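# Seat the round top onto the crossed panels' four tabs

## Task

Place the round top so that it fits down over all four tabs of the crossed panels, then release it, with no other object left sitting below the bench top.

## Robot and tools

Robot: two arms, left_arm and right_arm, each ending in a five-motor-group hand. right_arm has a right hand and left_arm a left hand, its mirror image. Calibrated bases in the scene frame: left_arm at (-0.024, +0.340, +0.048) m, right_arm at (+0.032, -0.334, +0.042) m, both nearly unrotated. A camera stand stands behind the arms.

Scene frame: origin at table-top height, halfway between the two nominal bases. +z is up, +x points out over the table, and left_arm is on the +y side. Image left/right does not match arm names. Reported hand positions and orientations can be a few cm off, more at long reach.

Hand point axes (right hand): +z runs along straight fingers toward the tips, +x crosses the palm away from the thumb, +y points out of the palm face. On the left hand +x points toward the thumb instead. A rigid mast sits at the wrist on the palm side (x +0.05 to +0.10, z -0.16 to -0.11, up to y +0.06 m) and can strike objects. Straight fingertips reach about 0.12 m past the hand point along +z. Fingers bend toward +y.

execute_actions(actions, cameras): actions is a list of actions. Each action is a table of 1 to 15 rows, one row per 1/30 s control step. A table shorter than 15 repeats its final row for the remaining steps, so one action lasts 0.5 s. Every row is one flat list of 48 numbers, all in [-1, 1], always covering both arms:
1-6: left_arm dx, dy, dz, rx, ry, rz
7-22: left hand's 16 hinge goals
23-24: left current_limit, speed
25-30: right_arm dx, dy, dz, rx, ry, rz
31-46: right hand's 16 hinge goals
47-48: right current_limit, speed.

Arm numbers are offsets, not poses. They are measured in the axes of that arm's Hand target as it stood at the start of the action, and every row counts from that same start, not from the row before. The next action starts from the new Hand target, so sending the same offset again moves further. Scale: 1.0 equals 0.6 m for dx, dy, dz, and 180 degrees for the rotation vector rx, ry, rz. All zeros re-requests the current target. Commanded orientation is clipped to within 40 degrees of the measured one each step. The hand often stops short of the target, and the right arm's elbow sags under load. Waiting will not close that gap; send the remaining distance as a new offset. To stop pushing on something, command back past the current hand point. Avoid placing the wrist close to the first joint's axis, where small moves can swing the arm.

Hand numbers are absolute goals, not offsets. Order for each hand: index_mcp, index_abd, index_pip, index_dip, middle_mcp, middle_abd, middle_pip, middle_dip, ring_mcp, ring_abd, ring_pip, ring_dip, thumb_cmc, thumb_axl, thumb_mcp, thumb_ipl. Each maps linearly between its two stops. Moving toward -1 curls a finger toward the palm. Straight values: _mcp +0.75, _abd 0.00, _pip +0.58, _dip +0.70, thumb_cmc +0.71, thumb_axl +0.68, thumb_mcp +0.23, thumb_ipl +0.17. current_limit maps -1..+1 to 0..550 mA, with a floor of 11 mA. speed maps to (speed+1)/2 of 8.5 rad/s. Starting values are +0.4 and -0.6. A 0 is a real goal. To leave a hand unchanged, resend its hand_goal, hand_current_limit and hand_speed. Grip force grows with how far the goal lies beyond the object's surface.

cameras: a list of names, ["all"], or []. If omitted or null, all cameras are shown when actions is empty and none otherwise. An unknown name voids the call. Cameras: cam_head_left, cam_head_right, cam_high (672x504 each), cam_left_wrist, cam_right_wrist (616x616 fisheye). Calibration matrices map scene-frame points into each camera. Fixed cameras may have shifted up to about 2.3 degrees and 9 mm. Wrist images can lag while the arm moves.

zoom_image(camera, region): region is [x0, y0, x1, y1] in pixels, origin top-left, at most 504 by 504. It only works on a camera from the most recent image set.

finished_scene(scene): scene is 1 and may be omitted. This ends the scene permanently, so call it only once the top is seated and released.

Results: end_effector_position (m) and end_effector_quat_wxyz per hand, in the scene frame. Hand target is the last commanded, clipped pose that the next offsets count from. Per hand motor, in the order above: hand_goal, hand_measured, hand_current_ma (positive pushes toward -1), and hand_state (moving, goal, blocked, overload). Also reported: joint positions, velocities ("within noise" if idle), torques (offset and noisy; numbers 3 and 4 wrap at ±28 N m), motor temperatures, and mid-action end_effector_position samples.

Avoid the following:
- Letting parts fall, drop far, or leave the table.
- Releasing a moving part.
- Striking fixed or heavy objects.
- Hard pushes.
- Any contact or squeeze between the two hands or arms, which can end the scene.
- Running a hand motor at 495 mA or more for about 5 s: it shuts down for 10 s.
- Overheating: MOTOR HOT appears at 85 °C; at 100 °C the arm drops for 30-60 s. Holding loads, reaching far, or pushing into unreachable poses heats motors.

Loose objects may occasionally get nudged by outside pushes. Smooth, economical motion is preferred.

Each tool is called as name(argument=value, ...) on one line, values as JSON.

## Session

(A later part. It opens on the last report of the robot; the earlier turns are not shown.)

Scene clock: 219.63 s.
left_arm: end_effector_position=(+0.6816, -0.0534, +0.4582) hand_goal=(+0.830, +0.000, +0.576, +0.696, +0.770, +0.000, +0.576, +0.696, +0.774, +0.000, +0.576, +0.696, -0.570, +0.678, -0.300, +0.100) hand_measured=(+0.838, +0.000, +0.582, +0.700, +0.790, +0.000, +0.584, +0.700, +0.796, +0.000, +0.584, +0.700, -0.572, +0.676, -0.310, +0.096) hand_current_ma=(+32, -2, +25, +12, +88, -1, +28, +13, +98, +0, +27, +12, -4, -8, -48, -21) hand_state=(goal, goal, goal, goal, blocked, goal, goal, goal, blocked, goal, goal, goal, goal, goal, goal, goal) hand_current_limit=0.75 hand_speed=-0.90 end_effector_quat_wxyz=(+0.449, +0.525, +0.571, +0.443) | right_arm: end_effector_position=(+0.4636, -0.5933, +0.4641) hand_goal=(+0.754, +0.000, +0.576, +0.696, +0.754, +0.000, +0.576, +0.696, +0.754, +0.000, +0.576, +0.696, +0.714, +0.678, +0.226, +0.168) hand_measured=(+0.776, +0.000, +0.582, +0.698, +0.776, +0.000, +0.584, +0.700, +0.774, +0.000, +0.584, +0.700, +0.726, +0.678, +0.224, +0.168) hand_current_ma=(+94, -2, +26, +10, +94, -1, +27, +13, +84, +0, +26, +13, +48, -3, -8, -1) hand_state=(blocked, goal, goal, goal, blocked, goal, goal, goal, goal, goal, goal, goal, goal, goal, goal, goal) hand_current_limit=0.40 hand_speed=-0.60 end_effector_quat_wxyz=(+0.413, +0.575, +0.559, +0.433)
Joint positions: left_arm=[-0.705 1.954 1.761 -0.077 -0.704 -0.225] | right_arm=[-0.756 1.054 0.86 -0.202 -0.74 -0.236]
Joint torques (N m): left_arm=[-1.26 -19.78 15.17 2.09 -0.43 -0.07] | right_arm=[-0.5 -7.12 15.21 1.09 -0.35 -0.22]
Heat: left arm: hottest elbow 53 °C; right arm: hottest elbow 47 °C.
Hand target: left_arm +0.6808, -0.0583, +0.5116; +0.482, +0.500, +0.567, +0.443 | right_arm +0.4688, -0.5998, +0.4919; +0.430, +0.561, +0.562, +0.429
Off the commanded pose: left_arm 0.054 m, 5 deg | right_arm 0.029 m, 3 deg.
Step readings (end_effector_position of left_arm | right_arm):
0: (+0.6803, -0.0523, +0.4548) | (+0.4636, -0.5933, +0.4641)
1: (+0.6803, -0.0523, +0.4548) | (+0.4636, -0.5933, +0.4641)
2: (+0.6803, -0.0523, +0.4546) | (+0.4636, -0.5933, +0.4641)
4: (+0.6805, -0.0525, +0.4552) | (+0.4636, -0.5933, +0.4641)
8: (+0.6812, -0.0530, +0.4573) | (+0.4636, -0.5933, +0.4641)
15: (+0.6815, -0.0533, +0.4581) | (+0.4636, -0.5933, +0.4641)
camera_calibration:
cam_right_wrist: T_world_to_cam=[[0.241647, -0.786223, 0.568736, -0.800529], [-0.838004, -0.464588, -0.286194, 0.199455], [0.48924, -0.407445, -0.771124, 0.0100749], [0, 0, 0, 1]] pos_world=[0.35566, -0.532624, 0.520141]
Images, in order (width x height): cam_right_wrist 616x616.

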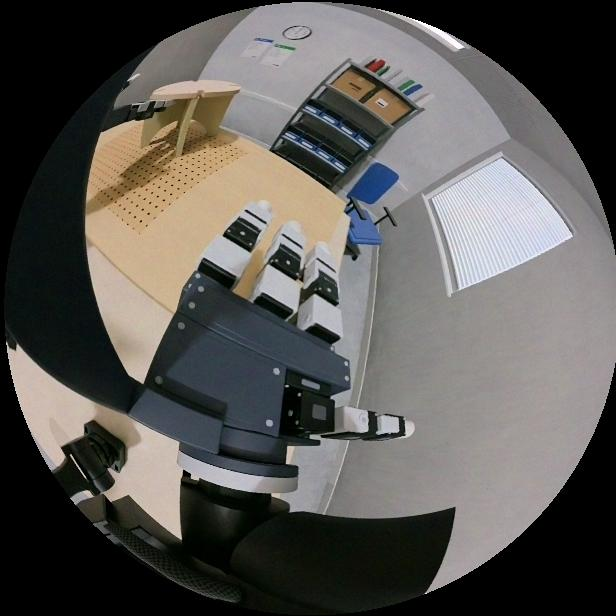

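execute_actions(actions=[[[-0.0006,0.005,-0.0007,0,0,0,0.83,0,0.576,0.696,0.77,0,0.576,0.696,0.773,0,0.576,0.696,-0.571,0.678,-0.3,0.1,0.75,-0.9,0,0,0,0,0,0,0.754,0,0.576,0.696,0.754,0,0.576,0.696,0.754,0,0.576,0.696,0.714,0.678,0.226,0.168,0.4,-0.6],[-0.0011,0.01,-0.0014,0,0,0,0.83,0,0.576,0.696,0.77,0,0.576,0.696,0.773,0,0.576,0.696,-0.571,0.678,-0.3,0.1,0.75,-0.9,0,0,0,0,0,0,0.754,0,0.576,0.696,0.754,0,0.576,0.696,0.754,0,0.576,0.696,0.714,0.678,0.226,0.168,0.4,-0.6],[-0.0014,0.013,-0.0019,0,0,0,0.83,0,0.576,0.696,0.77,0,0.576,0.696,0.773,0,0.576,0.696,-0.571,0.678,-0.3,0.1,0.75,-0.9,0,0,0,0,0,0,0.754,0,0.576,0.696,0.754,0,0.576,0.696,0.754,0,0.576,0.696,0.714,0.678,0.226,0.168,0.4,-0.6],[-0.0017,0.016,-0.0023,0,0,0,0.83,0,0.576,0.696,0.77,0,0.576,0.696,0.773,0,0.576,0.696,-0.571,0.678,-0.3,0.1,0.75,-0.9,0,0,0,0,0,0,0.754,0,0.576,0.696,0.754,0,0.576,0.696,0.754,0,0.576,0.696,0.714,0.678,0.226,0.168,0.4,-0.6]]], cameras=["cam_right_wrist", "cam_high"])

zoom_image(camera="cam_right_wrist", region=[140, 60, 240, 120])

zoom_image(camera="cam_high", region=[210, 180, 440, 420])

Scene clock: 220.80 s.
left_arm: end_effector_position=(+0.6825, -0.0541, +0.4603) hand_goal=(+0.830, +0.000, +0.576, +0.696, +0.770, +0.000, +0.576, +0.696, +0.774, +0.000, +0.576, +0.696, -0.570, +0.678, -0.300, +0.100) hand_measured=(+0.838, +0.000, +0.582, +0.700, +0.792, +0.000, +0.584, +0.700, +0.796, +0.000, +0.584, +0.700, -0.572, +0.676, -0.310, +0.096) hand_current_ma=(+32, -2, +25, +12, +96, +0, +31, +13, +98, +0, +27, +12, -4, -8, -48, -21) hand_state=(goal, goal, goal, goal, blocked, goal, goal, goal, blocked, goal, goal, goal, goal, goal, goal, goal) hand_current_limit=0.75 hand_speed=-0.90 end_effector_quat_wxyz=(+0.444, +0.529, +0.571, +0.443) | right_arm: end_effector_position=(+0.4636, -0.5933, +0.4641) hand_goal=(+0.754, +0.000, +0.576, +0.696, +0.754, +0.000, +0.576, +0.696, +0.754, +0.000, +0.576, +0.696, +0.714, +0.678, +0.226, +0.168) hand_measured=(+0.776, +0.000, +0.582, +0.698, +0.776, +0.000, +0.584, +0.700, +0.774, +0.000, +0.584, +0.700, +0.726, +0.678, +0.224, +0.168) hand_current_ma=(+94, -2, +26, +10, +94, -1, +27, +13, +84, +0, +26, +13, +48, -3, -8, -1) hand_state=(blocked, goal, goal, goal, blocked, goal, goal, goal, goal, goal, goal, goal, goal, goal, goal, goal) hand_current_limit=0.40 hand_speed=-0.60 end_effector_quat_wxyz=(+0.413, +0.575, +0.559, +0.433)
Joint positions: left_arm=[-0.705 1.954 1.773 -0.101 -0.704 -0.225] | right_arm=[-0.756 1.054 0.86 -0.202 -0.74 -0.236]
Joint torques (N m): left_arm=[-1.03 -20.01 15.58 2.18 -0.44 -0.07] | right_arm=[-0.5 -7.12 15.21 1.09 -0.35 -0.22]
Heat: left arm: hottest elbow 53 °C; right arm: hottest elbow 47 °C.
Hand target: left_arm +0.6808, -0.0583, +0.5213; +0.482, +0.500, +0.567, +0.443 | right_arm +0.4688, -0.5998, +0.4919; +0.430, +0.561, +0.562, +0.429
Off the commanded pose: left_arm 0.061 m, 6 deg | right_arm 0.029 m, 3 deg.
Step readings (end_effector_position of left_arm | right_arm):
0: (+0.6816, -0.0534, +0.4582) | (+0.4636, -0.5933, +0.4641)
1: (+0.6816, -0.0534, +0.4582) | (+0.4636, -0.5933, +0.4641)
2: (+0.6816, -0.0534, +0.4581) | (+0.4636, -0.5933, +0.4641)
4: (+0.6818, -0.0535, +0.4585) | (+0.4636, -0.5933, +0.4641)
8: (+0.6822, -0.0539, +0.4597) | (+0.4636, -0.5933, +0.4641)
15: (+0.6825, -0.0541, +0.4601) | (+0.4636, -0.5933, +0.4641)
camera_calibration:
cam_right_wrist: T_world_to_cam=[[0.241647, -0.786223, 0.568736, -0.800529], [-0.838004, -0.464588, -0.286194, 0.199455], [0.48924, -0.407445, -0.771124, 0.0100749], [0, 0, 0, 1]] pos_world=[0.35566, -0.532624, 0.520141]
Images, in order (width x height): cam_high 672x504, cam_right_wrist 616x616.

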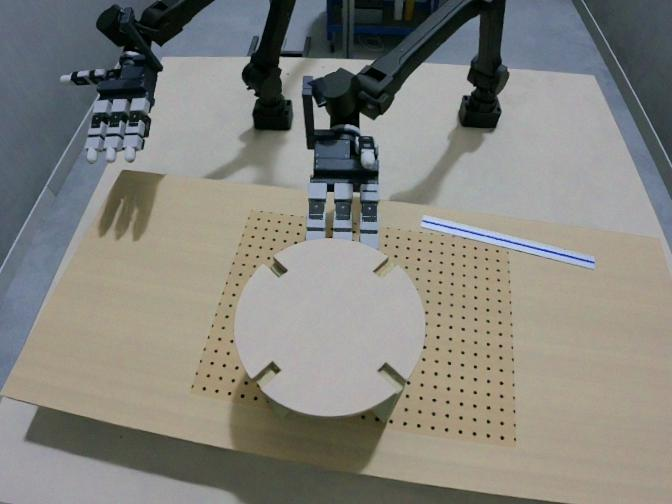

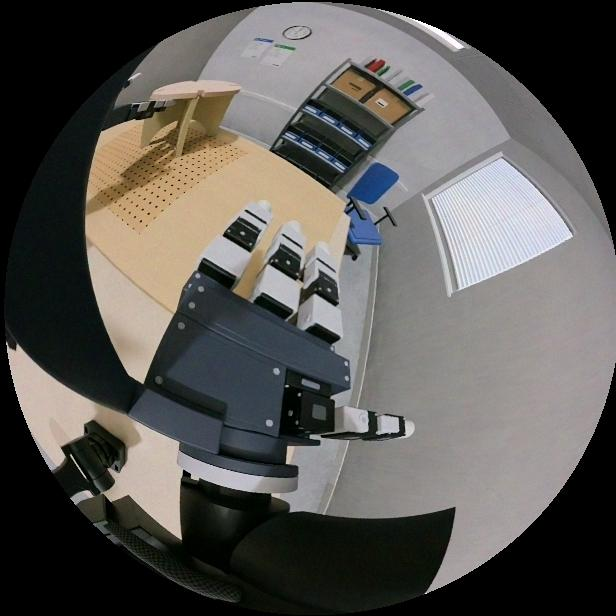

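Scaled by 5.040 from the camera's 616x616 image, which has a finer 880x880 frame.

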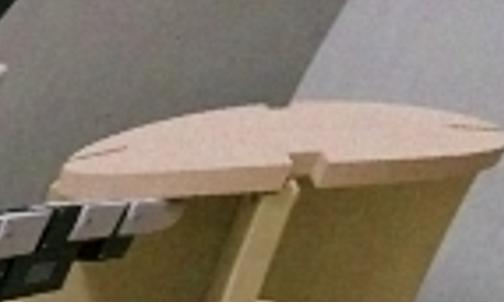

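Scaled by 2.100 from the camera's 672x504 image, which has a finer 960x720 frame.

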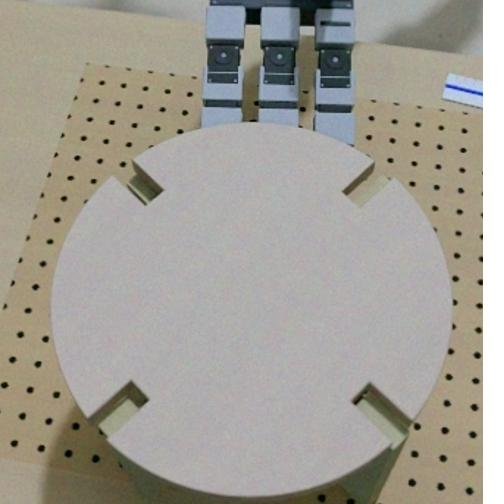

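execute_actions(actions=[[[0.008,0.0009,0,0,0,0,0.83,0,0.576,0.696,0.77,0,0.576,0.696,0.773,0,0.576,0.696,-0.571,0.678,-0.3,0.1,0.75,-0.9,0,0,0,0,0,0,0.754,0,0.576,0.696,0.754,0,0.576,0.696,0.754,0,0.576,0.696,0.714,0.678,0.226,0.168,0.4,-0.6],[0.016,0.0018,0.0003,0,0,0,0.83,0,0.576,0.696,0.77,0,0.576,0.696,0.773,0,0.576,0.696,-0.571,0.678,-0.3,0.1,0.75,-0.9,0,0,0,0,0,0,0.754,0,0.576,0.696,0.754,0,0.576,0.696,0.754,0,0.576,0.696,0.714,0.678,0.226,0.168,0.4,-0.6],[0.024,0.0027,0.0005,0,0,0,0.83,0,0.576,0.696,0.77,0,0.576,0.696,0.773,0,0.576,0.696,-0.571,0.678,-0.3,0.1,0.75,-0.9,0,0,0,0,0,0,0.754,0,0.576,0.696,0.754,0,0.576,0.696,0.754,0,0.576,0.696,0.714,0.678,0.226,0.168,0.4,-0.6],[0.0331,0.0036,0.0007,0,0,0,0.83,0,0.576,0.696,0.77,0,0.576,0.696,0.773,0,0.576,0.696,-0.571,0.678,-0.3,0.1,0.75,-0.9,0,0,0,0,0,0,0.754,0,0.576,0.696,0.754,0,0.576,0.696,0.754,0,0.576,0.696,0.714,0.678,0.226,0.168,0.4,-0.6]]], cameras=["cam_right_wrist", "cam_high"])

zoom_image(camera="cam_right_wrist", region=[140, 60, 240, 120])

zoom_image(camera="cam_high", region=[210, 180, 440, 420])

Scene clock: 222.03 s.
left_arm: end_effector_position=(+0.6847, -0.0530, +0.4619) hand_goal=(+0.830, +0.000, +0.576, +0.696, +0.770, +0.000, +0.576, +0.696, +0.774, +0.000, +0.576, +0.696, -0.570, +0.678, -0.300, +0.100) hand_measured=(+0.838, +0.000, +0.582, +0.700, +0.796, +0.002, +0.586, +0.700, +0.798, +0.000, +0.584, +0.700, -0.572, +0.676, -0.310, +0.096) hand_current_ma=(+32, -2, +25, +12, +116, +7, +38, +13, +108, +2, +31, +12, -4, -8, -48, -21) hand_state=(goal, goal, goal, goal, blocked, goal, goal, goal, blocked, goal, goal, goal, goal, goal, goal, goal) hand_current_limit=0.75 hand_speed=-0.90 end_effector_quat_wxyz=(+0.449, +0.532, +0.569, +0.438) | right_arm: end_effector_position=(+0.4636, -0.5933, +0.4641) hand_goal=(+0.754, +0.000, +0.576, +0.696, +0.754, +0.000, +0.576, +0.696, +0.754, +0.000, +0.576, +0.696, +0.714, +0.678, +0.226, +0.168) hand_measured=(+0.776, +0.000, +0.582, +0.698, +0.776, +0.000, +0.584, +0.700, +0.774, +0.000, +0.584, +0.700, +0.726, +0.678, +0.224, +0.168) hand_current_ma=(+94, -2, +26, +10, +94, -1, +27, +13, +84, +0, +26, +13, +48, -3, -8, -1) hand_state=(blocked, goal, goal, goal, blocked, goal, goal, goal, goal, goal, goal, goal, goal, goal, goal, goal) hand_current_limit=0.40 hand_speed=-0.60 end_effector_quat_wxyz=(+0.413, +0.575, +0.559, +0.433)
Joint positions: left_arm=[-0.7 1.951 1.773 -0.101 -0.685 -0.225] | right_arm=[-0.756 1.054 0.86 -0.202 -0.74 -0.236]
Joint torques (N m): left_arm=[0.32 -22.07 12.46 2.86 -0.31 -0.01] | right_arm=[-0.5 -7.18 15.23 1.09 -0.35 -0.22]
Heat: left arm: hottest elbow 53 °C; right arm: hottest elbow 47 °C.
Hand target: left_arm +0.6808, -0.0382, +0.5214; +0.482, +0.499, +0.567, +0.443 | right_arm +0.4688, -0.5998, +0.4919; +0.430, +0.561, +0.562, +0.429
Off the commanded pose: left_arm 0.061 m, 5 deg | right_arm 0.029 m, 3 deg.
Step readings (end_effector_position of left_arm | right_arm):
0: (+0.6825, -0.0541, +0.4603) | (+0.4636, -0.5933, +0.4641)
1: (+0.6825, -0.0541, +0.4603) | (+0.4636, -0.5933, +0.4641)
2: (+0.6825, -0.0541, +0.4603) | (+0.4636, -0.5933, +0.4641)
4: (+0.6826, -0.0546, +0.4602) | (+0.4636, -0.5933, +0.4641)
8: (+0.6833, -0.0548, +0.4615) | (+0.4636, -0.5933, +0.4641)
15: (+0.6845, -0.0533, +0.4619) | (+0.4636, -0.5933, +0.4641)
camera_calibration:
cam_right_wrist: T_world_to_cam=[[0.241647, -0.786223, 0.568736, -0.800529], [-0.838004, -0.464588, -0.286194, 0.199455], [0.48924, -0.407445, -0.771124, 0.0100749], [0, 0, 0, 1]] pos_world=[0.35566, -0.532624, 0.520141]
Images, in order (width x height): cam_high 672x504, cam_right_wrist 616x616.

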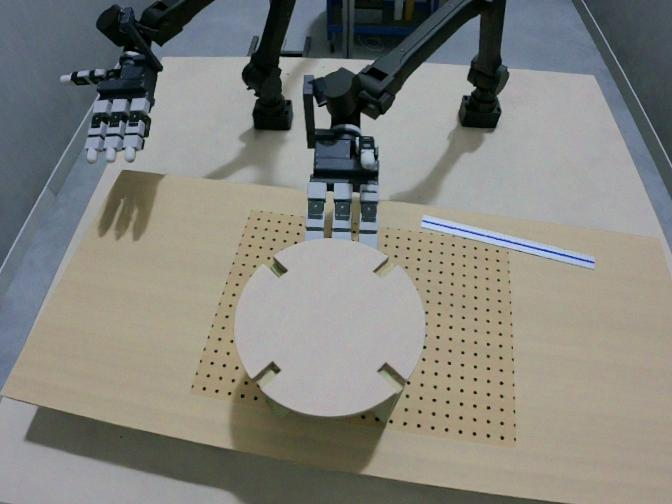

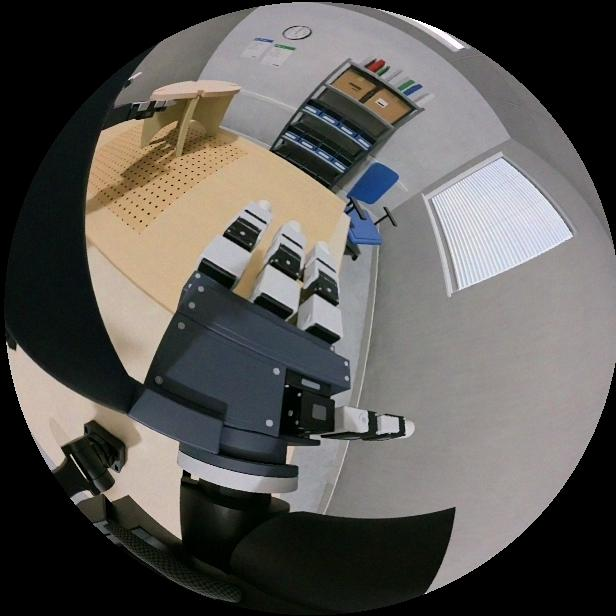

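Scaled by 5.040 from the camera's 616x616 image, which has a finer 880x880 frame.

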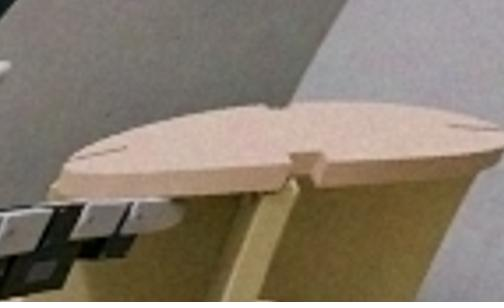

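Scaled by 2.100 from the camera's 672x504 image, which has a finer 960x720 frame.

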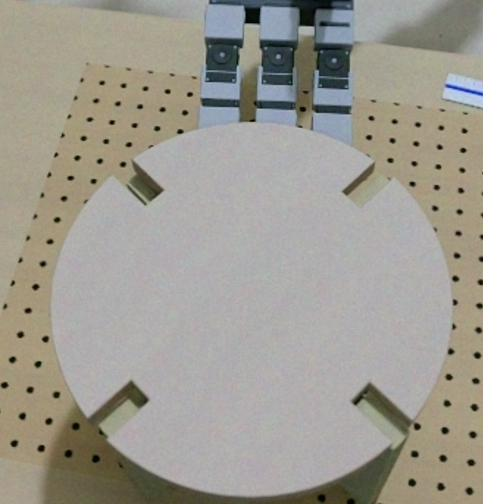

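execute_actions(actions=[[[0.004,0.0005,0,0,0,0,0.83,0,0.576,0.696,0.77,0,0.576,0.696,0.773,0,0.576,0.696,-0.571,0.678,-0.3,0.1,0.75,-0.9,0,0,0,0,0,0,0.754,0,0.576,0.696,0.754,0,0.576,0.696,0.754,0,0.576,0.696,0.714,0.678,0.226,0.168,0.4,-0.6],[0.008,0.0009,0,0,0,0,0.83,0,0.576,0.696,0.77,0,0.576,0.696,0.773,0,0.576,0.696,-0.571,0.678,-0.3,0.1,0.75,-0.9,0,0,0,0,0,0,0.754,0,0.576,0.696,0.754,0,0.576,0.696,0.754,0,0.576,0.696,0.714,0.678,0.226,0.168,0.4,-0.6],[0.0125,0.0014,0,0,0,0,0.83,0,0.576,0.696,0.77,0,0.576,0.696,0.773,0,0.576,0.696,-0.571,0.678,-0.3,0.1,0.75,-0.9,0,0,0,0,0,0,0.754,0,0.576,0.696,0.754,0,0.576,0.696,0.754,0,0.576,0.696,0.714,0.678,0.226,0.168,0.4,-0.6],[0.0166,0.0018,0.0003,0,0,0,0.83,0,0.576,0.696,0.77,0,0.576,0.696,0.773,0,0.576,0.696,-0.571,0.678,-0.3,0.1,0.75,-0.9,0,0,0,0,0,0,0.754,0,0.576,0.696,0.754,0,0.576,0.696,0.754,0,0.576,0.696,0.714,0.678,0.226,0.168,0.4,-0.6]]], cameras=["cam_right_wrist", "cam_high"])

zoom_image(camera="cam_right_wrist", region=[140, 60, 240, 120])

zoom_image(camera="cam_high", region=[210, 180, 440, 420])

Scene clock: 223.40 s.
left_arm: end_effector_position=(+0.6872, -0.0489, +0.4664) hand_goal=(+0.830, +0.000, +0.576, +0.696, +0.770, +0.000, +0.576, +0.696, +0.774, +0.000, +0.576, +0.696, -0.570, +0.678, -0.300, +0.100) hand_measured=(+0.838, +0.000, +0.582, +0.700, +0.800, +0.000, +0.588, +0.700, +0.802, +0.002, +0.586, +0.700, -0.572, +0.676, -0.310, +0.096) hand_current_ma=(+32, -2, +25, +12, +136, +2, +47, +13, +126, +3, +41, +12, -4, -8, -48, -21) hand_state=(goal, goal, goal, goal, blocked, goal, goal, goal, blocked, goal, goal, goal, goal, goal, goal, goal) hand_current_limit=0.75 hand_speed=-0.90 end_effector_quat_wxyz=(+0.452, +0.532, +0.568, +0.435) | right_arm: end_effector_position=(+0.4636, -0.5933, +0.4641) hand_goal=(+0.754, +0.000, +0.576, +0.696, +0.754, +0.000, +0.576, +0.696, +0.754, +0.000, +0.576, +0.696, +0.714, +0.678, +0.226, +0.168) hand_measured=(+0.776, +0.000, +0.582, +0.698, +0.776, +0.000, +0.584, +0.700, +0.774, +0.000, +0.584, +0.700, +0.726, +0.678, +0.224, +0.168) hand_current_ma=(+94, -2, +26, +10, +94, -1, +27, +13, +84, +0, +26, +13, +48, -3, -8, -1) hand_state=(blocked, goal, goal, goal, blocked, goal, goal, goal, goal, goal, goal, goal, goal, goal, goal, goal) hand_current_limit=0.40 hand_speed=-0.60 end_effector_quat_wxyz=(+0.413, +0.575, +0.559, +0.433)
Joint positions: left_arm=[-0.692 1.945 1.773 -0.101 -0.668 -0.223] | right_arm=[-0.756 1.054 0.86 -0.202 -0.74 -0.236]
Joint torques (N m): left_arm=[0.5 -22.53 11.07 3.18 -0.53 -0.01] | right_arm=[-0.5 -7.18 15.21 1.09 -0.35 -0.22]
Heat: left arm: hottest elbow 53 °C; right arm: hottest elbow 47 °C.
Hand target: left_arm +0.6807, -0.0284, +0.5214; +0.482, +0.499, +0.567, +0.443 | right_arm +0.4688, -0.5998, +0.4919; +0.430, +0.561, +0.562, +0.429
Off the commanded pose: left_arm 0.059 m, 5 deg | right_arm 0.029 m, 3 deg.
Step readings (end_effector_position of left_arm | right_arm):
0: (+0.6847, -0.0530, +0.4619) | (+0.4636, -0.5933, +0.4641)
1: (+0.6847, -0.0530, +0.4619) | (+0.4636, -0.5933, +0.4641)
2: (+0.6848, -0.0528, +0.4619) | (+0.4636, -0.5933, +0.4641)
4: (+0.6855, -0.0523, +0.4621) | (+0.4636, -0.5933, +0.4641)
8: (+0.6874, -0.0495, +0.4636) | (+0.4636, -0.5933, +0.4641)
15: (+0.6872, -0.0489, +0.4661) | (+0.4636, -0.5933, +0.4641)
camera_calibration:
cam_right_wrist: T_world_to_cam=[[0.241647, -0.786223, 0.568736, -0.800529], [-0.838004, -0.464588, -0.286194, 0.199455], [0.48924, -0.407445, -0.771124, 0.0100749], [0, 0, 0, 1]] pos_world=[0.35566, -0.532624, 0.520141]
Images, in order (width x height): cam_high 672x504, cam_right_wrist 616x616.

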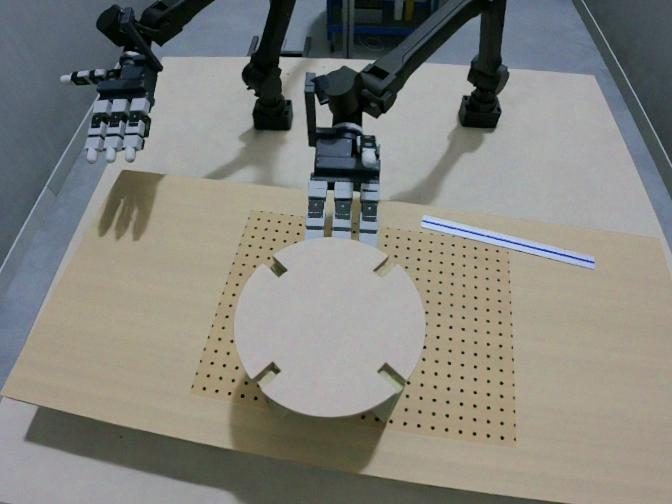

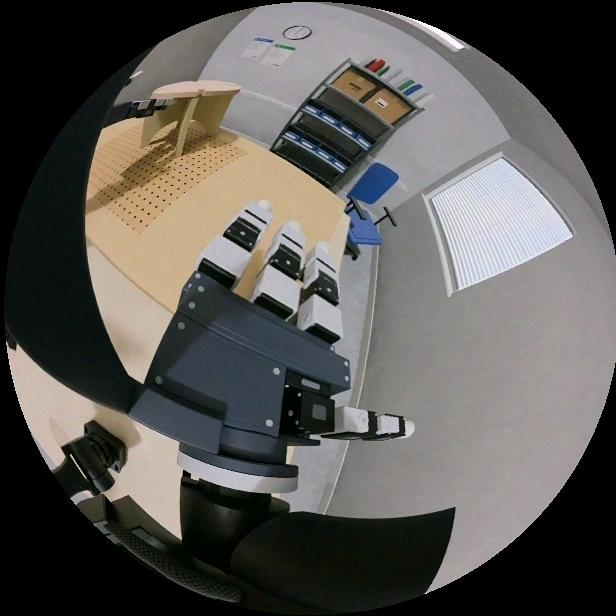

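Scaled by 5.040 from the camera's 616x616 image, which has a finer 880x880 frame.

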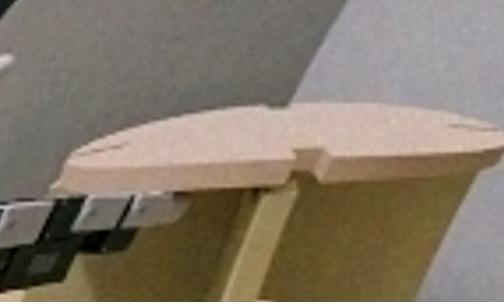

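Scaled by 2.100 from the camera's 672x504 image, which has a finer 960x720 frame.

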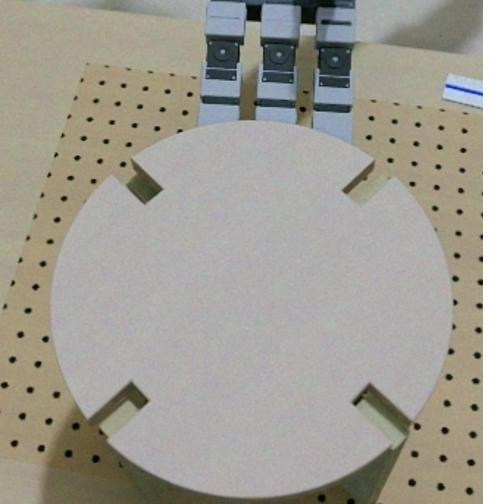

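execute_actions(actions=[[[0.004,0.0005,0,0,0,0,0.83,0,0.576,0.696,0.77,0,0.576,0.696,0.773,0,0.576,0.696,-0.571,0.678,-0.3,0.1,0.75,-0.9,0,0,0,0,0,0,0.754,0,0.576,0.696,0.754,0,0.576,0.696,0.754,0,0.576,0.696,0.714,0.678,0.226,0.168,0.4,-0.6],[0.008,0.0009,0,0,0,0,0.83,0,0.576,0.696,0.77,0,0.576,0.696,0.773,0,0.576,0.696,-0.571,0.678,-0.3,0.1,0.75,-0.9,0,0,0,0,0,0,0.754,0,0.576,0.696,0.754,0,0.576,0.696,0.754,0,0.576,0.696,0.714,0.678,0.226,0.168,0.4,-0.6],[0.0125,0.0014,0,0,0,0,0.83,0,0.576,0.696,0.77,0,0.576,0.696,0.773,0,0.576,0.696,-0.571,0.678,-0.3,0.1,0.75,-0.9,0,0,0,0,0,0,0.754,0,0.576,0.696,0.754,0,0.576,0.696,0.754,0,0.576,0.696,0.714,0.678,0.226,0.168,0.4,-0.6],[0.0166,0.0018,0.0003,0,0,0,0.83,0,0.576,0.696,0.77,0,0.576,0.696,0.773,0,0.576,0.696,-0.571,0.678,-0.3,0.1,0.75,-0.9,0,0,0,0,0,0,0.754,0,0.576,0.696,0.754,0,0.576,0.696,0.754,0,0.576,0.696,0.714,0.678,0.226,0.168,0.4,-0.6]]], cameras=["cam_right_wrist", "cam_high"])

zoom_image(camera="cam_right_wrist", region=[140, 60, 240, 120])

zoom_image(camera="cam_high", region=[210, 180, 440, 420])

Scene clock: 224.83 s.
left_arm: end_effector_position=(+0.6867, -0.0385, +0.4724) hand_goal=(+0.830, +0.000, +0.576, +0.696, +0.770, +0.000, +0.576, +0.696, +0.774, +0.000, +0.576, +0.696, -0.570, +0.678, -0.300, +0.100) hand_measured=(+0.838, +0.000, +0.582, +0.700, +0.814, -0.004, +0.596, +0.702, +0.800, +0.000, +0.586, +0.700, -0.572, +0.676, -0.310, +0.096) hand_current_ma=(+32, -2, +25, +12, +196, -11, +80, +18, +113, -2, +34, +12, -4, -8, -48, -21) hand_state=(goal, goal, goal, goal, blocked, goal, blocked, goal, blocked, goal, goal, goal, goal, goal, goal, goal) hand_current_limit=0.75 hand_speed=-0.90 end_effector_quat_wxyz=(+0.454, +0.531, +0.568, +0.434) | right_arm: end_effector_position=(+0.4636, -0.5933, +0.4641) hand_goal=(+0.754, +0.000, +0.576, +0.696, +0.754, +0.000, +0.576, +0.696, +0.754, +0.000, +0.576, +0.696, +0.714, +0.678, +0.226, +0.168) hand_measured=(+0.776, +0.000, +0.582, +0.698, +0.776, +0.000, +0.584, +0.700, +0.774, +0.000, +0.584, +0.700, +0.726, +0.678, +0.224, +0.168) hand_current_ma=(+94, -2, +26, +10, +94, -1, +27, +13, +84, +0, +26, +13, +48, -3, -8, -1) hand_state=(blocked, goal, goal, goal, blocked, goal, goal, goal, goal, goal, goal, goal, goal, goal, goal, goal) hand_current_limit=0.40 hand_speed=-0.60 end_effector_quat_wxyz=(+0.413, +0.575, +0.559, +0.433)
Joint positions: left_arm=[-0.68 1.923 1.755 -0.101 -0.655 -0.222] | right_arm=[-0.756 1.054 0.86 -0.202 -0.74 -0.236]
Joint torques (N m): left_arm=[0.56 -21.71 10.69 3.44 -0.58 0] | right_arm=[-0.5 -7.18 15.23 1.07 -0.35 -0.22]
Heat: left arm: hottest elbow 53 °C; right arm: hottest elbow 47 °C.
Hand target: left_arm +0.6808, -0.0183, +0.5212; +0.482, +0.500, +0.567, +0.443 | right_arm +0.4688, -0.5998, +0.4919; +0.430, +0.561, +0.562, +0.429
Off the commanded pose: left_arm 0.053 m, 5 deg | right_arm 0.029 m, 3 deg.
Step readings (end_effector_position of left_arm | right_arm):
0: (+0.6872, -0.0489, +0.4664) | (+0.4636, -0.5933, +0.4641)
1: (+0.6872, -0.0489, +0.4664) | (+0.4636, -0.5933, +0.4641)
2: (+0.6873, -0.0487, +0.4664) | (+0.4636, -0.5933, +0.4641)
4: (+0.6875, -0.0485, +0.4660) | (+0.4636, -0.5933, +0.4641)
8: (+0.6875, -0.0454, +0.4649) | (+0.4636, -0.5933, +0.4641)
15: (+0.6872, -0.0389, +0.4723) | (+0.4636, -0.5933, +0.4641)
camera_calibration:
cam_right_wrist: T_world_to_cam=[[0.241647, -0.786223, 0.568736, -0.800529], [-0.838004, -0.464588, -0.286194, 0.199455], [0.48924, -0.407445, -0.771124, 0.0100749], [0, 0, 0, 1]] pos_world=[0.35566, -0.532624, 0.520141]
Images, in order (width x height): cam_high 672x504, cam_right_wrist 616x616.

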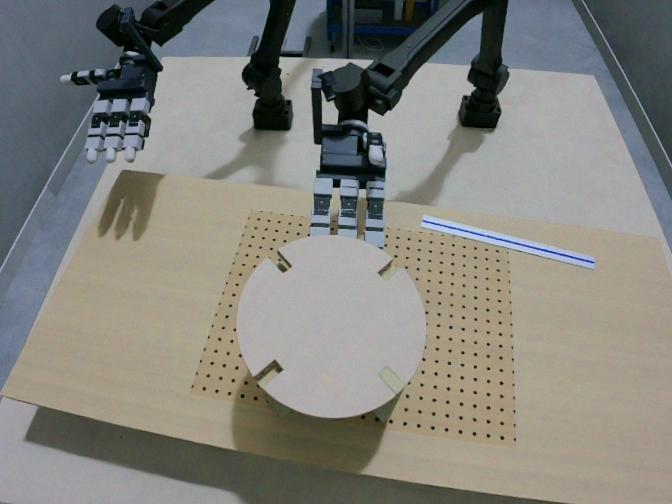

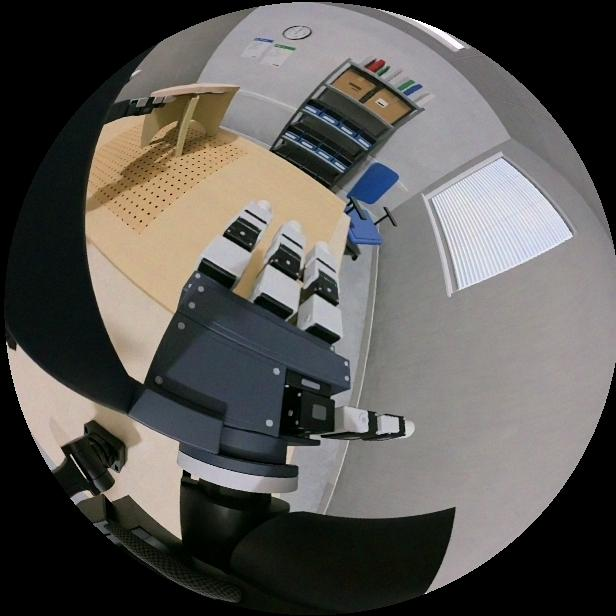

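Scaled by 5.040 from the camera's 616x616 image, which has a finer 880x880 frame.

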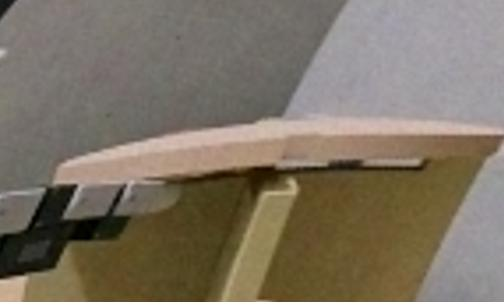

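Scaled by 2.100 from the camera's 672x504 image, which has a finer 960x720 frame.

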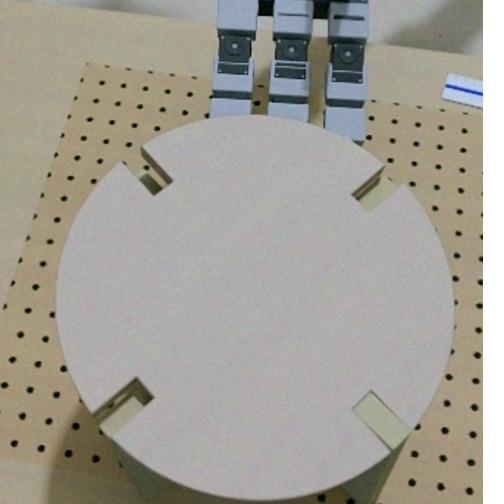

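zoom_image(camera="cam_high", region=[360, 350, 420, 410])

zoom_image(camera="cam_high", region=[240, 350, 300, 410])

zoom_image(camera="cam_high", region=[255, 240, 315, 300])

zoom_image(camera="cam_high", region=[355, 240, 415, 300])

zoom_image(camera="cam_right_wrist", region=[180, 75, 240, 115])

Scaled by 8.400 from the camera's 672x504 image, which has a finer 960x720 frame.

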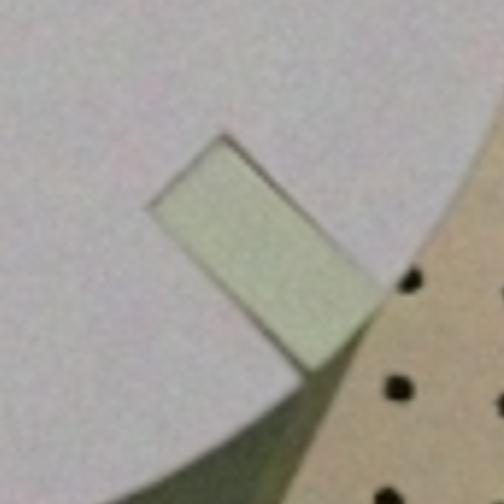

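Scaled by 8.400 from the camera's 672x504 image, which has a finer 960x720 frame.

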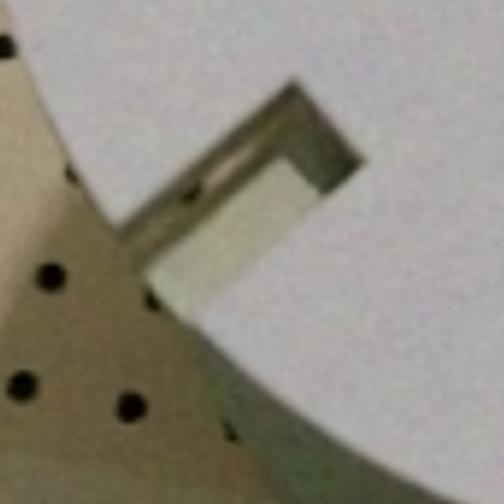

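Scaled by 8.400 from the camera's 672x504 image, which has a finer 960x720 frame.

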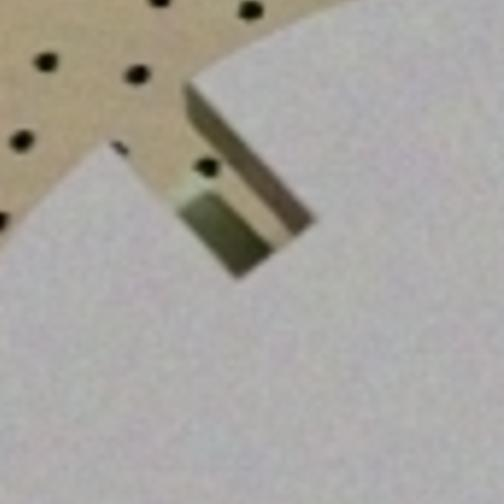

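Scaled by 8.400 from the camera's 672x504 image, which has a finer 960x720 frame.

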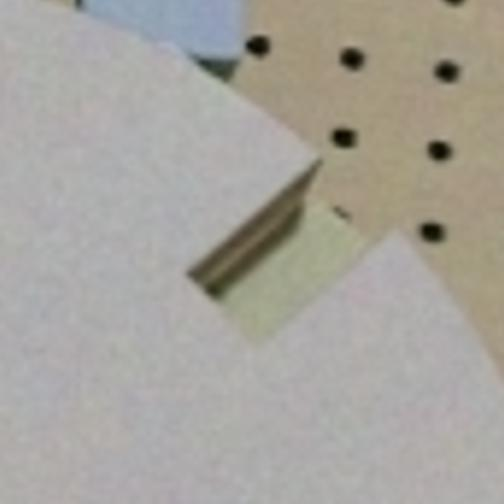

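Scaled by 8.400 from the camera's 616x616 image, which has a finer 880x880 frame.

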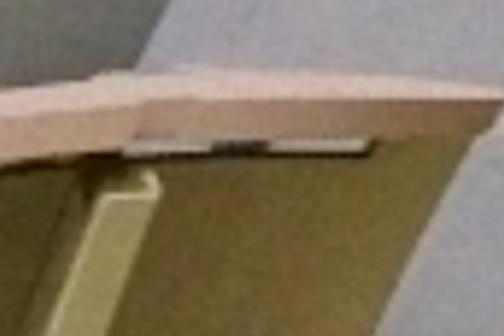

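execute_actions(actions=[[[0.0005,-0.005,0.0007,0,0,0,0.83,0,0.576,0.696,0.77,0,0.576,0.696,0.773,0,0.576,0.696,-0.571,0.678,-0.3,0.1,0.75,-0.9,0,0,0,0,0,0,0.754,0,0.576,0.696,0.754,0,0.576,0.696,0.754,0,0.576,0.696,0.714,0.678,0.226,0.168,0.4,-0.6],[0.0011,-0.01,0.0015,0,0,0,0.83,0,0.576,0.696,0.77,0,0.576,0.696,0.773,0,0.576,0.696,-0.571,0.678,-0.3,0.1,0.75,-0.9,0,0,0,0,0,0,0.754,0,0.576,0.696,0.754,0,0.576,0.696,0.754,0,0.576,0.696,0.714,0.678,0.226,0.168,0.4,-0.6],[0.0016,-0.015,0.0022,0,0,0,0.83,0,0.576,0.696,0.77,0,0.576,0.696,0.773,0,0.576,0.696,-0.571,0.678,-0.3,0.1,0.75,-0.9,0,0,0,0,0,0,0.754,0,0.576,0.696,0.754,0,0.576,0.696,0.754,0,0.576,0.696,0.714,0.678,0.226,0.168,0.4,-0.6],[0.0021,-0.0197,0.0029,0,0,0,0.83,0,0.576,0.696,0.77,0,0.576,0.696,0.773,0,0.576,0.696,-0.571,0.678,-0.3,0.1,0.75,-0.9,0,0,0,0,0,0,0.754,0,0.576,0.696,0.754,0,0.576,0.696,0.754,0,0.576,0.696,0.714,0.678,0.226,0.168,0.4,-0.6]]], cameras=["cam_right_wrist", "cam_high"])

zoom_image(camera="cam_right_wrist", region=[140, 60, 240, 120])

zoom_image(camera="cam_high", region=[210, 180, 440, 420])

Scene clock: 227.50 s.
left_arm: end_effector_position=(+0.6856, -0.0373, +0.4658) hand_goal=(+0.830, +0.000, +0.576, +0.696, +0.770, +0.000, +0.576, +0.696, +0.774, +0.000, +0.576, +0.696, -0.570, +0.678, -0.300, +0.100) hand_measured=(+0.838, +0.000, +0.582, +0.700, +0.814, -0.004, +0.596, +0.702, +0.800, +0.000, +0.586, +0.700, -0.572, +0.676, -0.310, +0.096) hand_current_ma=(+32, -2, +25, +12, +195, -11, +79, +18, +113, -2, +34, +12, -4, -8, -48, -21) hand_state=(goal, goal, goal, goal, blocked, goal, goal, goal, blocked, goal, goal, goal, goal, goal, goal, goal) hand_current_limit=0.75 hand_speed=-0.90 end_effector_quat_wxyz=(+0.455, +0.530, +0.568, +0.435) | right_arm: end_effector_position=(+0.4636, -0.5933, +0.4641) hand_goal=(+0.754, +0.000, +0.576, +0.696, +0.754, +0.000, +0.576, +0.696, +0.754, +0.000, +0.576, +0.696, +0.714, +0.678, +0.226, +0.168) hand_measured=(+0.776, +0.000, +0.582, +0.698, +0.776, +0.000, +0.584, +0.700, +0.774, +0.000, +0.584, +0.700, +0.726, +0.678, +0.224, +0.168) hand_current_ma=(+94, -2, +26, +10, +94, -1, +27, +13, +84, +0, +26, +13, +48, -3, -8, -1) hand_state=(blocked, goal, goal, goal, blocked, goal, goal, goal, goal, goal, goal, goal, goal, goal, goal, goal) hand_current_limit=0.40 hand_speed=-0.60 end_effector_quat_wxyz=(+0.413, +0.575, +0.559, +0.433)
Joint positions: left_arm=[-0.679 1.922 1.735 -0.078 -0.655 -0.222] | right_arm=[-0.756 1.054 0.86 -0.202 -0.74 -0.236]
Joint torques (N m): left_arm=[0.62 -21.25 10.29 3.7 -0.57 -0.01] | right_arm=[-0.5 -7.12 15.21 1.09 -0.35 -0.22]
Heat: left arm: hottest elbow 52 °C; right arm: hottest elbow 47 °C.
Hand target: left_arm +0.6808, -0.0181, +0.5094; +0.482, +0.499, +0.567, +0.443 | right_arm +0.4688, -0.5998, +0.4919; +0.430, +0.561, +0.562, +0.429
Off the commanded pose: left_arm 0.048 m, 5 deg | right_arm 0.029 m, 3 deg.
Step readings (end_effector_position of left_arm | right_arm):
0: (+0.6867, -0.0385, +0.4724) | (+0.4636, -0.5933, +0.4641)
1: (+0.6867, -0.0385, +0.4724) | (+0.4636, -0.5933, +0.4641)
2: (+0.6867, -0.0385, +0.4724) | (+0.4636, -0.5933, +0.4641)
4: (+0.6865, -0.0384, +0.4717) | (+0.4636, -0.5933, +0.4641)
8: (+0.6859, -0.0379, +0.4669) | (+0.4636, -0.5933, +0.4641)
15: (+0.6856, -0.0373, +0.4658) | (+0.4636, -0.5933, +0.4641)
camera_calibration:
cam_right_wrist: T_world_to_cam=[[0.241647, -0.786223, 0.568736, -0.800529], [-0.838004, -0.464588, -0.286194, 0.199455], [0.48924, -0.407445, -0.771124, 0.0100749], [0, 0, 0, 1]] pos_world=[0.35566, -0.532624, 0.520141]
Images, in order (width x height): cam_high 672x504, cam_right_wrist 616x616.

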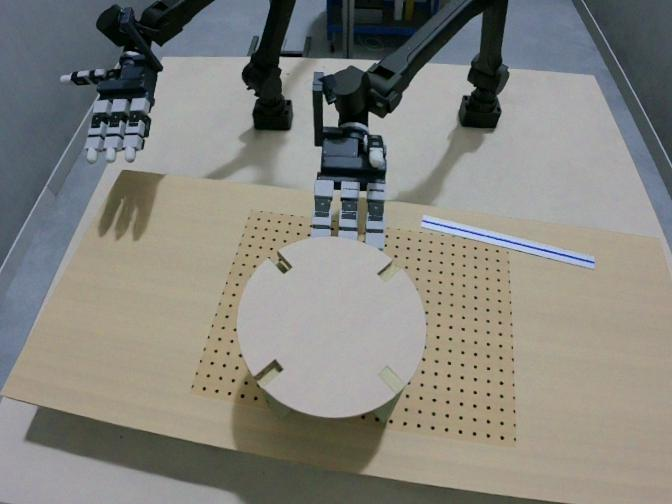

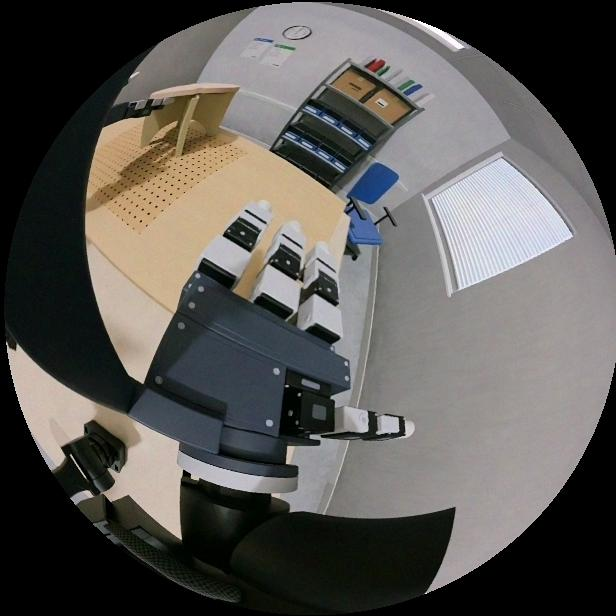

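Scaled by 5.040 from the camera's 616x616 image, which has a finer 880x880 frame.

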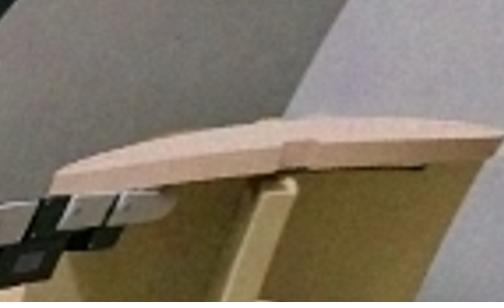

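Scaled by 2.100 from the camera's 672x504 image, which has a finer 960x720 frame.

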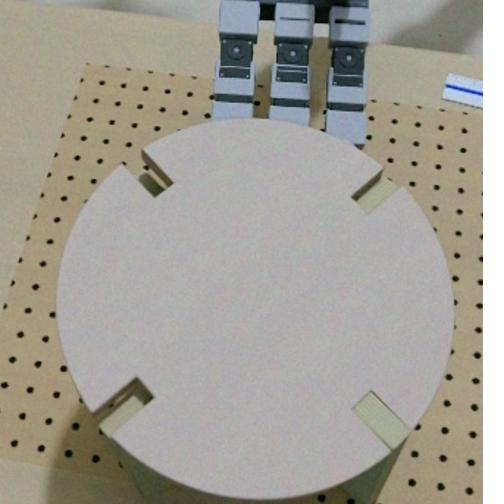

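execute_actions(actions=[[[0.0005,-0.005,0.0007,0,0,0,0.83,0,0.576,0.696,0.77,0,0.576,0.696,0.773,0,0.576,0.696,-0.571,0.678,-0.3,0.1,0.75,-0.9,0,0,0,0,0,0,0.754,0,0.576,0.696,0.754,0,0.576,0.696,0.754,0,0.576,0.696,0.714,0.678,0.226,0.168,0.4,-0.6],[0.0011,-0.01,0.0015,0,0,0,0.83,0,0.576,0.696,0.77,0,0.576,0.696,0.773,0,0.576,0.696,-0.571,0.678,-0.3,0.1,0.75,-0.9,0,0,0,0,0,0,0.754,0,0.576,0.696,0.754,0,0.576,0.696,0.754,0,0.576,0.696,0.714,0.678,0.226,0.168,0.4,-0.6]]], cameras=["cam_right_wrist", "cam_high"])

zoom_image(camera="cam_right_wrist", region=[140, 60, 240, 120])

zoom_image(camera="cam_high", region=[240, 350, 300, 410])

zoom_image(camera="cam_high", region=[255, 240, 315, 300])

zoom_image(camera="cam_high", region=[355, 240, 415, 300])

zoom_image(camera="cam_high", region=[360, 350, 420, 410])

Scene clock: 228.67 s.
left_arm: end_effector_position=(+0.6849, -0.0367, +0.4646) hand_goal=(+0.830, +0.000, +0.576, +0.696, +0.770, +0.000, +0.576, +0.696, +0.774, +0.000, +0.576, +0.696, -0.570, +0.678, -0.300, +0.100) hand_measured=(+0.838, +0.000, +0.582, +0.700, +0.812, -0.004, +0.596, +0.702, +0.800, +0.000, +0.586, +0.700, -0.572, +0.676, -0.310, +0.096) hand_current_ma=(+32, -2, +25, +12, +193, -11, +77, +18, +113, -2, +34, +12, -4, -8, -48, -21) hand_state=(goal, goal, goal, goal, blocked, goal, goal, goal, blocked, goal, goal, goal, goal, goal, goal, goal) hand_current_limit=0.75 hand_speed=-0.90 end_effector_quat_wxyz=(+0.459, +0.527, +0.568, +0.435) | right_arm: end_effector_position=(+0.4636, -0.5933, +0.4641) hand_goal=(+0.754, +0.000, +0.576, +0.696, +0.754, +0.000, +0.576, +0.696, +0.754, +0.000, +0.576, +0.696, +0.714, +0.678, +0.226, +0.168) hand_measured=(+0.776, +0.000, +0.582, +0.698, +0.776, +0.000, +0.584, +0.700, +0.774, +0.000, +0.584, +0.700, +0.726, +0.678, +0.224, +0.168) hand_current_ma=(+94, -2, +26, +10, +94, -1, +27, +13, +84, +0, +26, +13, +48, -3, -8, -1) hand_state=(blocked, goal, goal, goal, blocked, goal, goal, goal, goal, goal, goal, goal, goal, goal, goal, goal) hand_current_limit=0.40 hand_speed=-0.60 end_effector_quat_wxyz=(+0.413, +0.575, +0.559, +0.433)
Joint positions: left_arm=[-0.679 1.922 1.727 -0.06 -0.655 -0.222] | right_arm=[-0.756 1.054 0.86 -0.202 -0.74 -0.236]
Joint torques (N m): left_arm=[0.73 -21.07 10.07 3.49 -0.55 -0.01] | right_arm=[-0.5 -7.18 15.21 1.07 -0.35 -0.22]
Heat: left arm: hottest elbow 52 °C; right arm: hottest elbow 47 °C.
Hand target: left_arm +0.6808, -0.0181, +0.5033; +0.482, +0.499, +0.567, +0.443 | right_arm +0.4688, -0.5998, +0.4919; +0.430, +0.561, +0.562, +0.429
Off the commanded pose: left_arm 0.043 m, 4 deg | right_arm 0.029 m, 3 deg.
Step readings (end_effector_position of left_arm | right_arm):
0: (+0.6856, -0.0373, +0.4659) | (+0.4636, -0.5933, +0.4641)
1: (+0.6856, -0.0373, +0.4659) | (+0.4636, -0.5933, +0.4641)
2: (+0.6855, -0.0372, +0.4656) | (+0.4636, -0.5933, +0.4641)
4: (+0.6853, -0.0371, +0.4653) | (+0.4636, -0.5933, +0.4641)
8: (+0.6850, -0.0369, +0.4647) | (+0.4636, -0.5933, +0.4641)
15: (+0.6849, -0.0368, +0.4645) | (+0.4636, -0.5933, +0.4641)
camera_calibration:
cam_right_wrist: T_world_to_cam=[[0.241647, -0.786223, 0.568736, -0.800529], [-0.838004, -0.464588, -0.286194, 0.199455], [0.48924, -0.407445, -0.771124, 0.0100749], [0, 0, 0, 1]] pos_world=[0.35566, -0.532624, 0.520141]
Images, in order (width x height): cam_high 672x504, cam_right_wrist 616x616.

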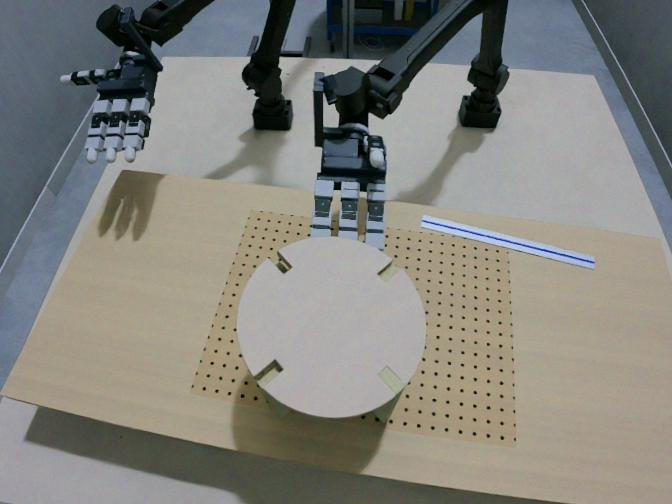

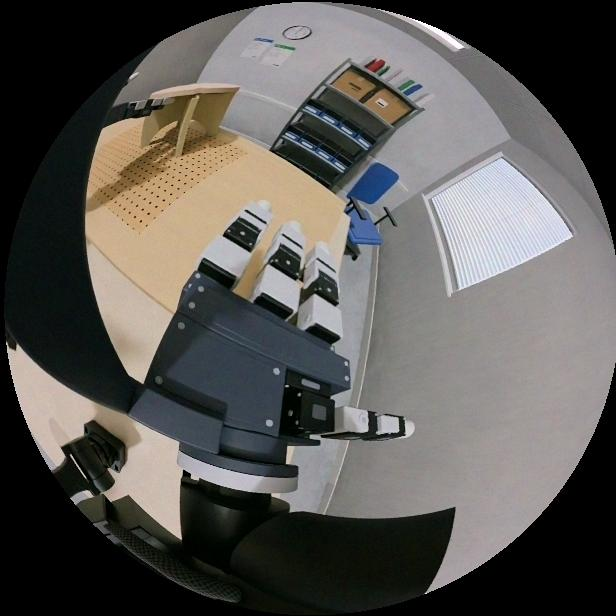

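Scaled by 5.040 from the camera's 616x616 image, which has a finer 880x880 frame.

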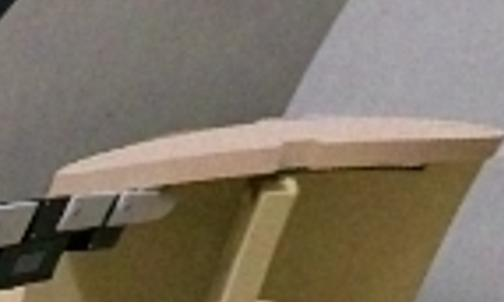

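Scaled by 8.400 from the camera's 672x504 image, which has a finer 960x720 frame.

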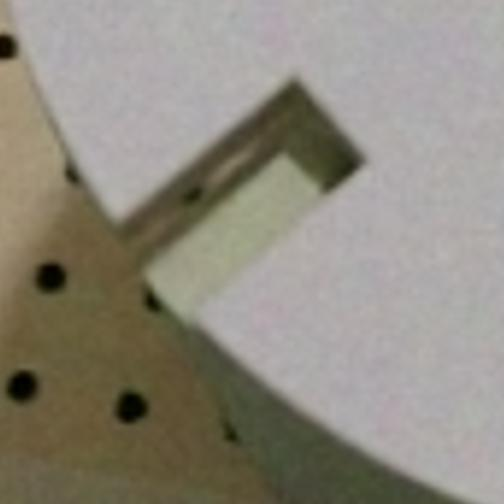

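Scaled by 8.400 from the camera's 672x504 image, which has a finer 960x720 frame.

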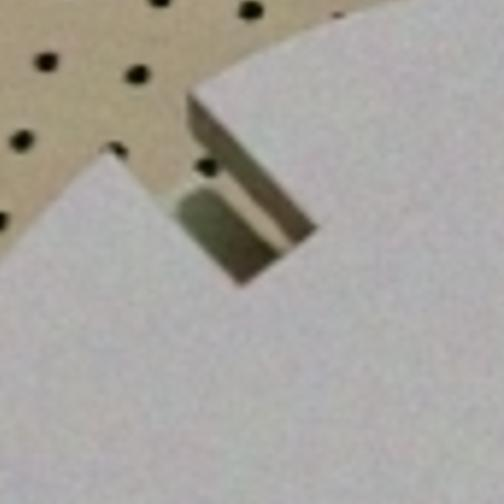

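Scaled by 8.400 from the camera's 672x504 image, which has a finer 960x720 frame.

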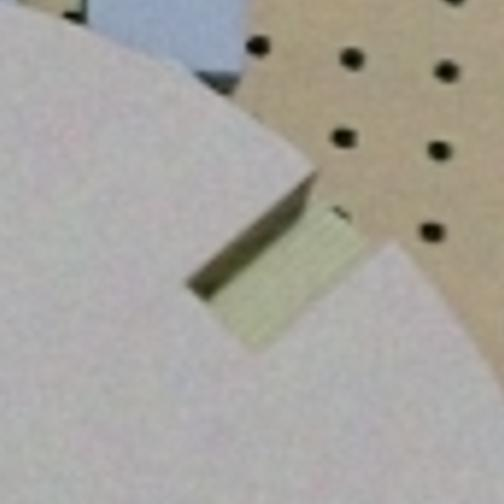

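Scaled by 8.400 from the camera's 672x504 image, which has a finer 960x720 frame.

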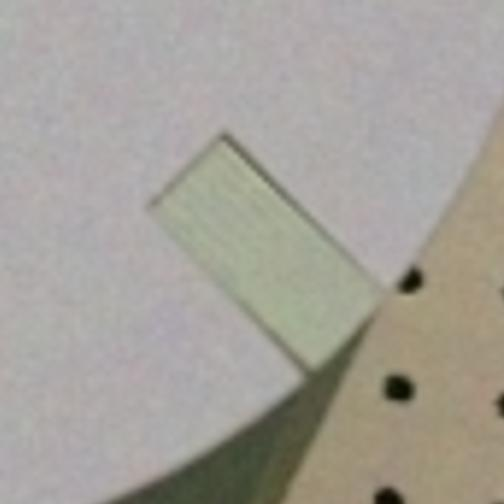

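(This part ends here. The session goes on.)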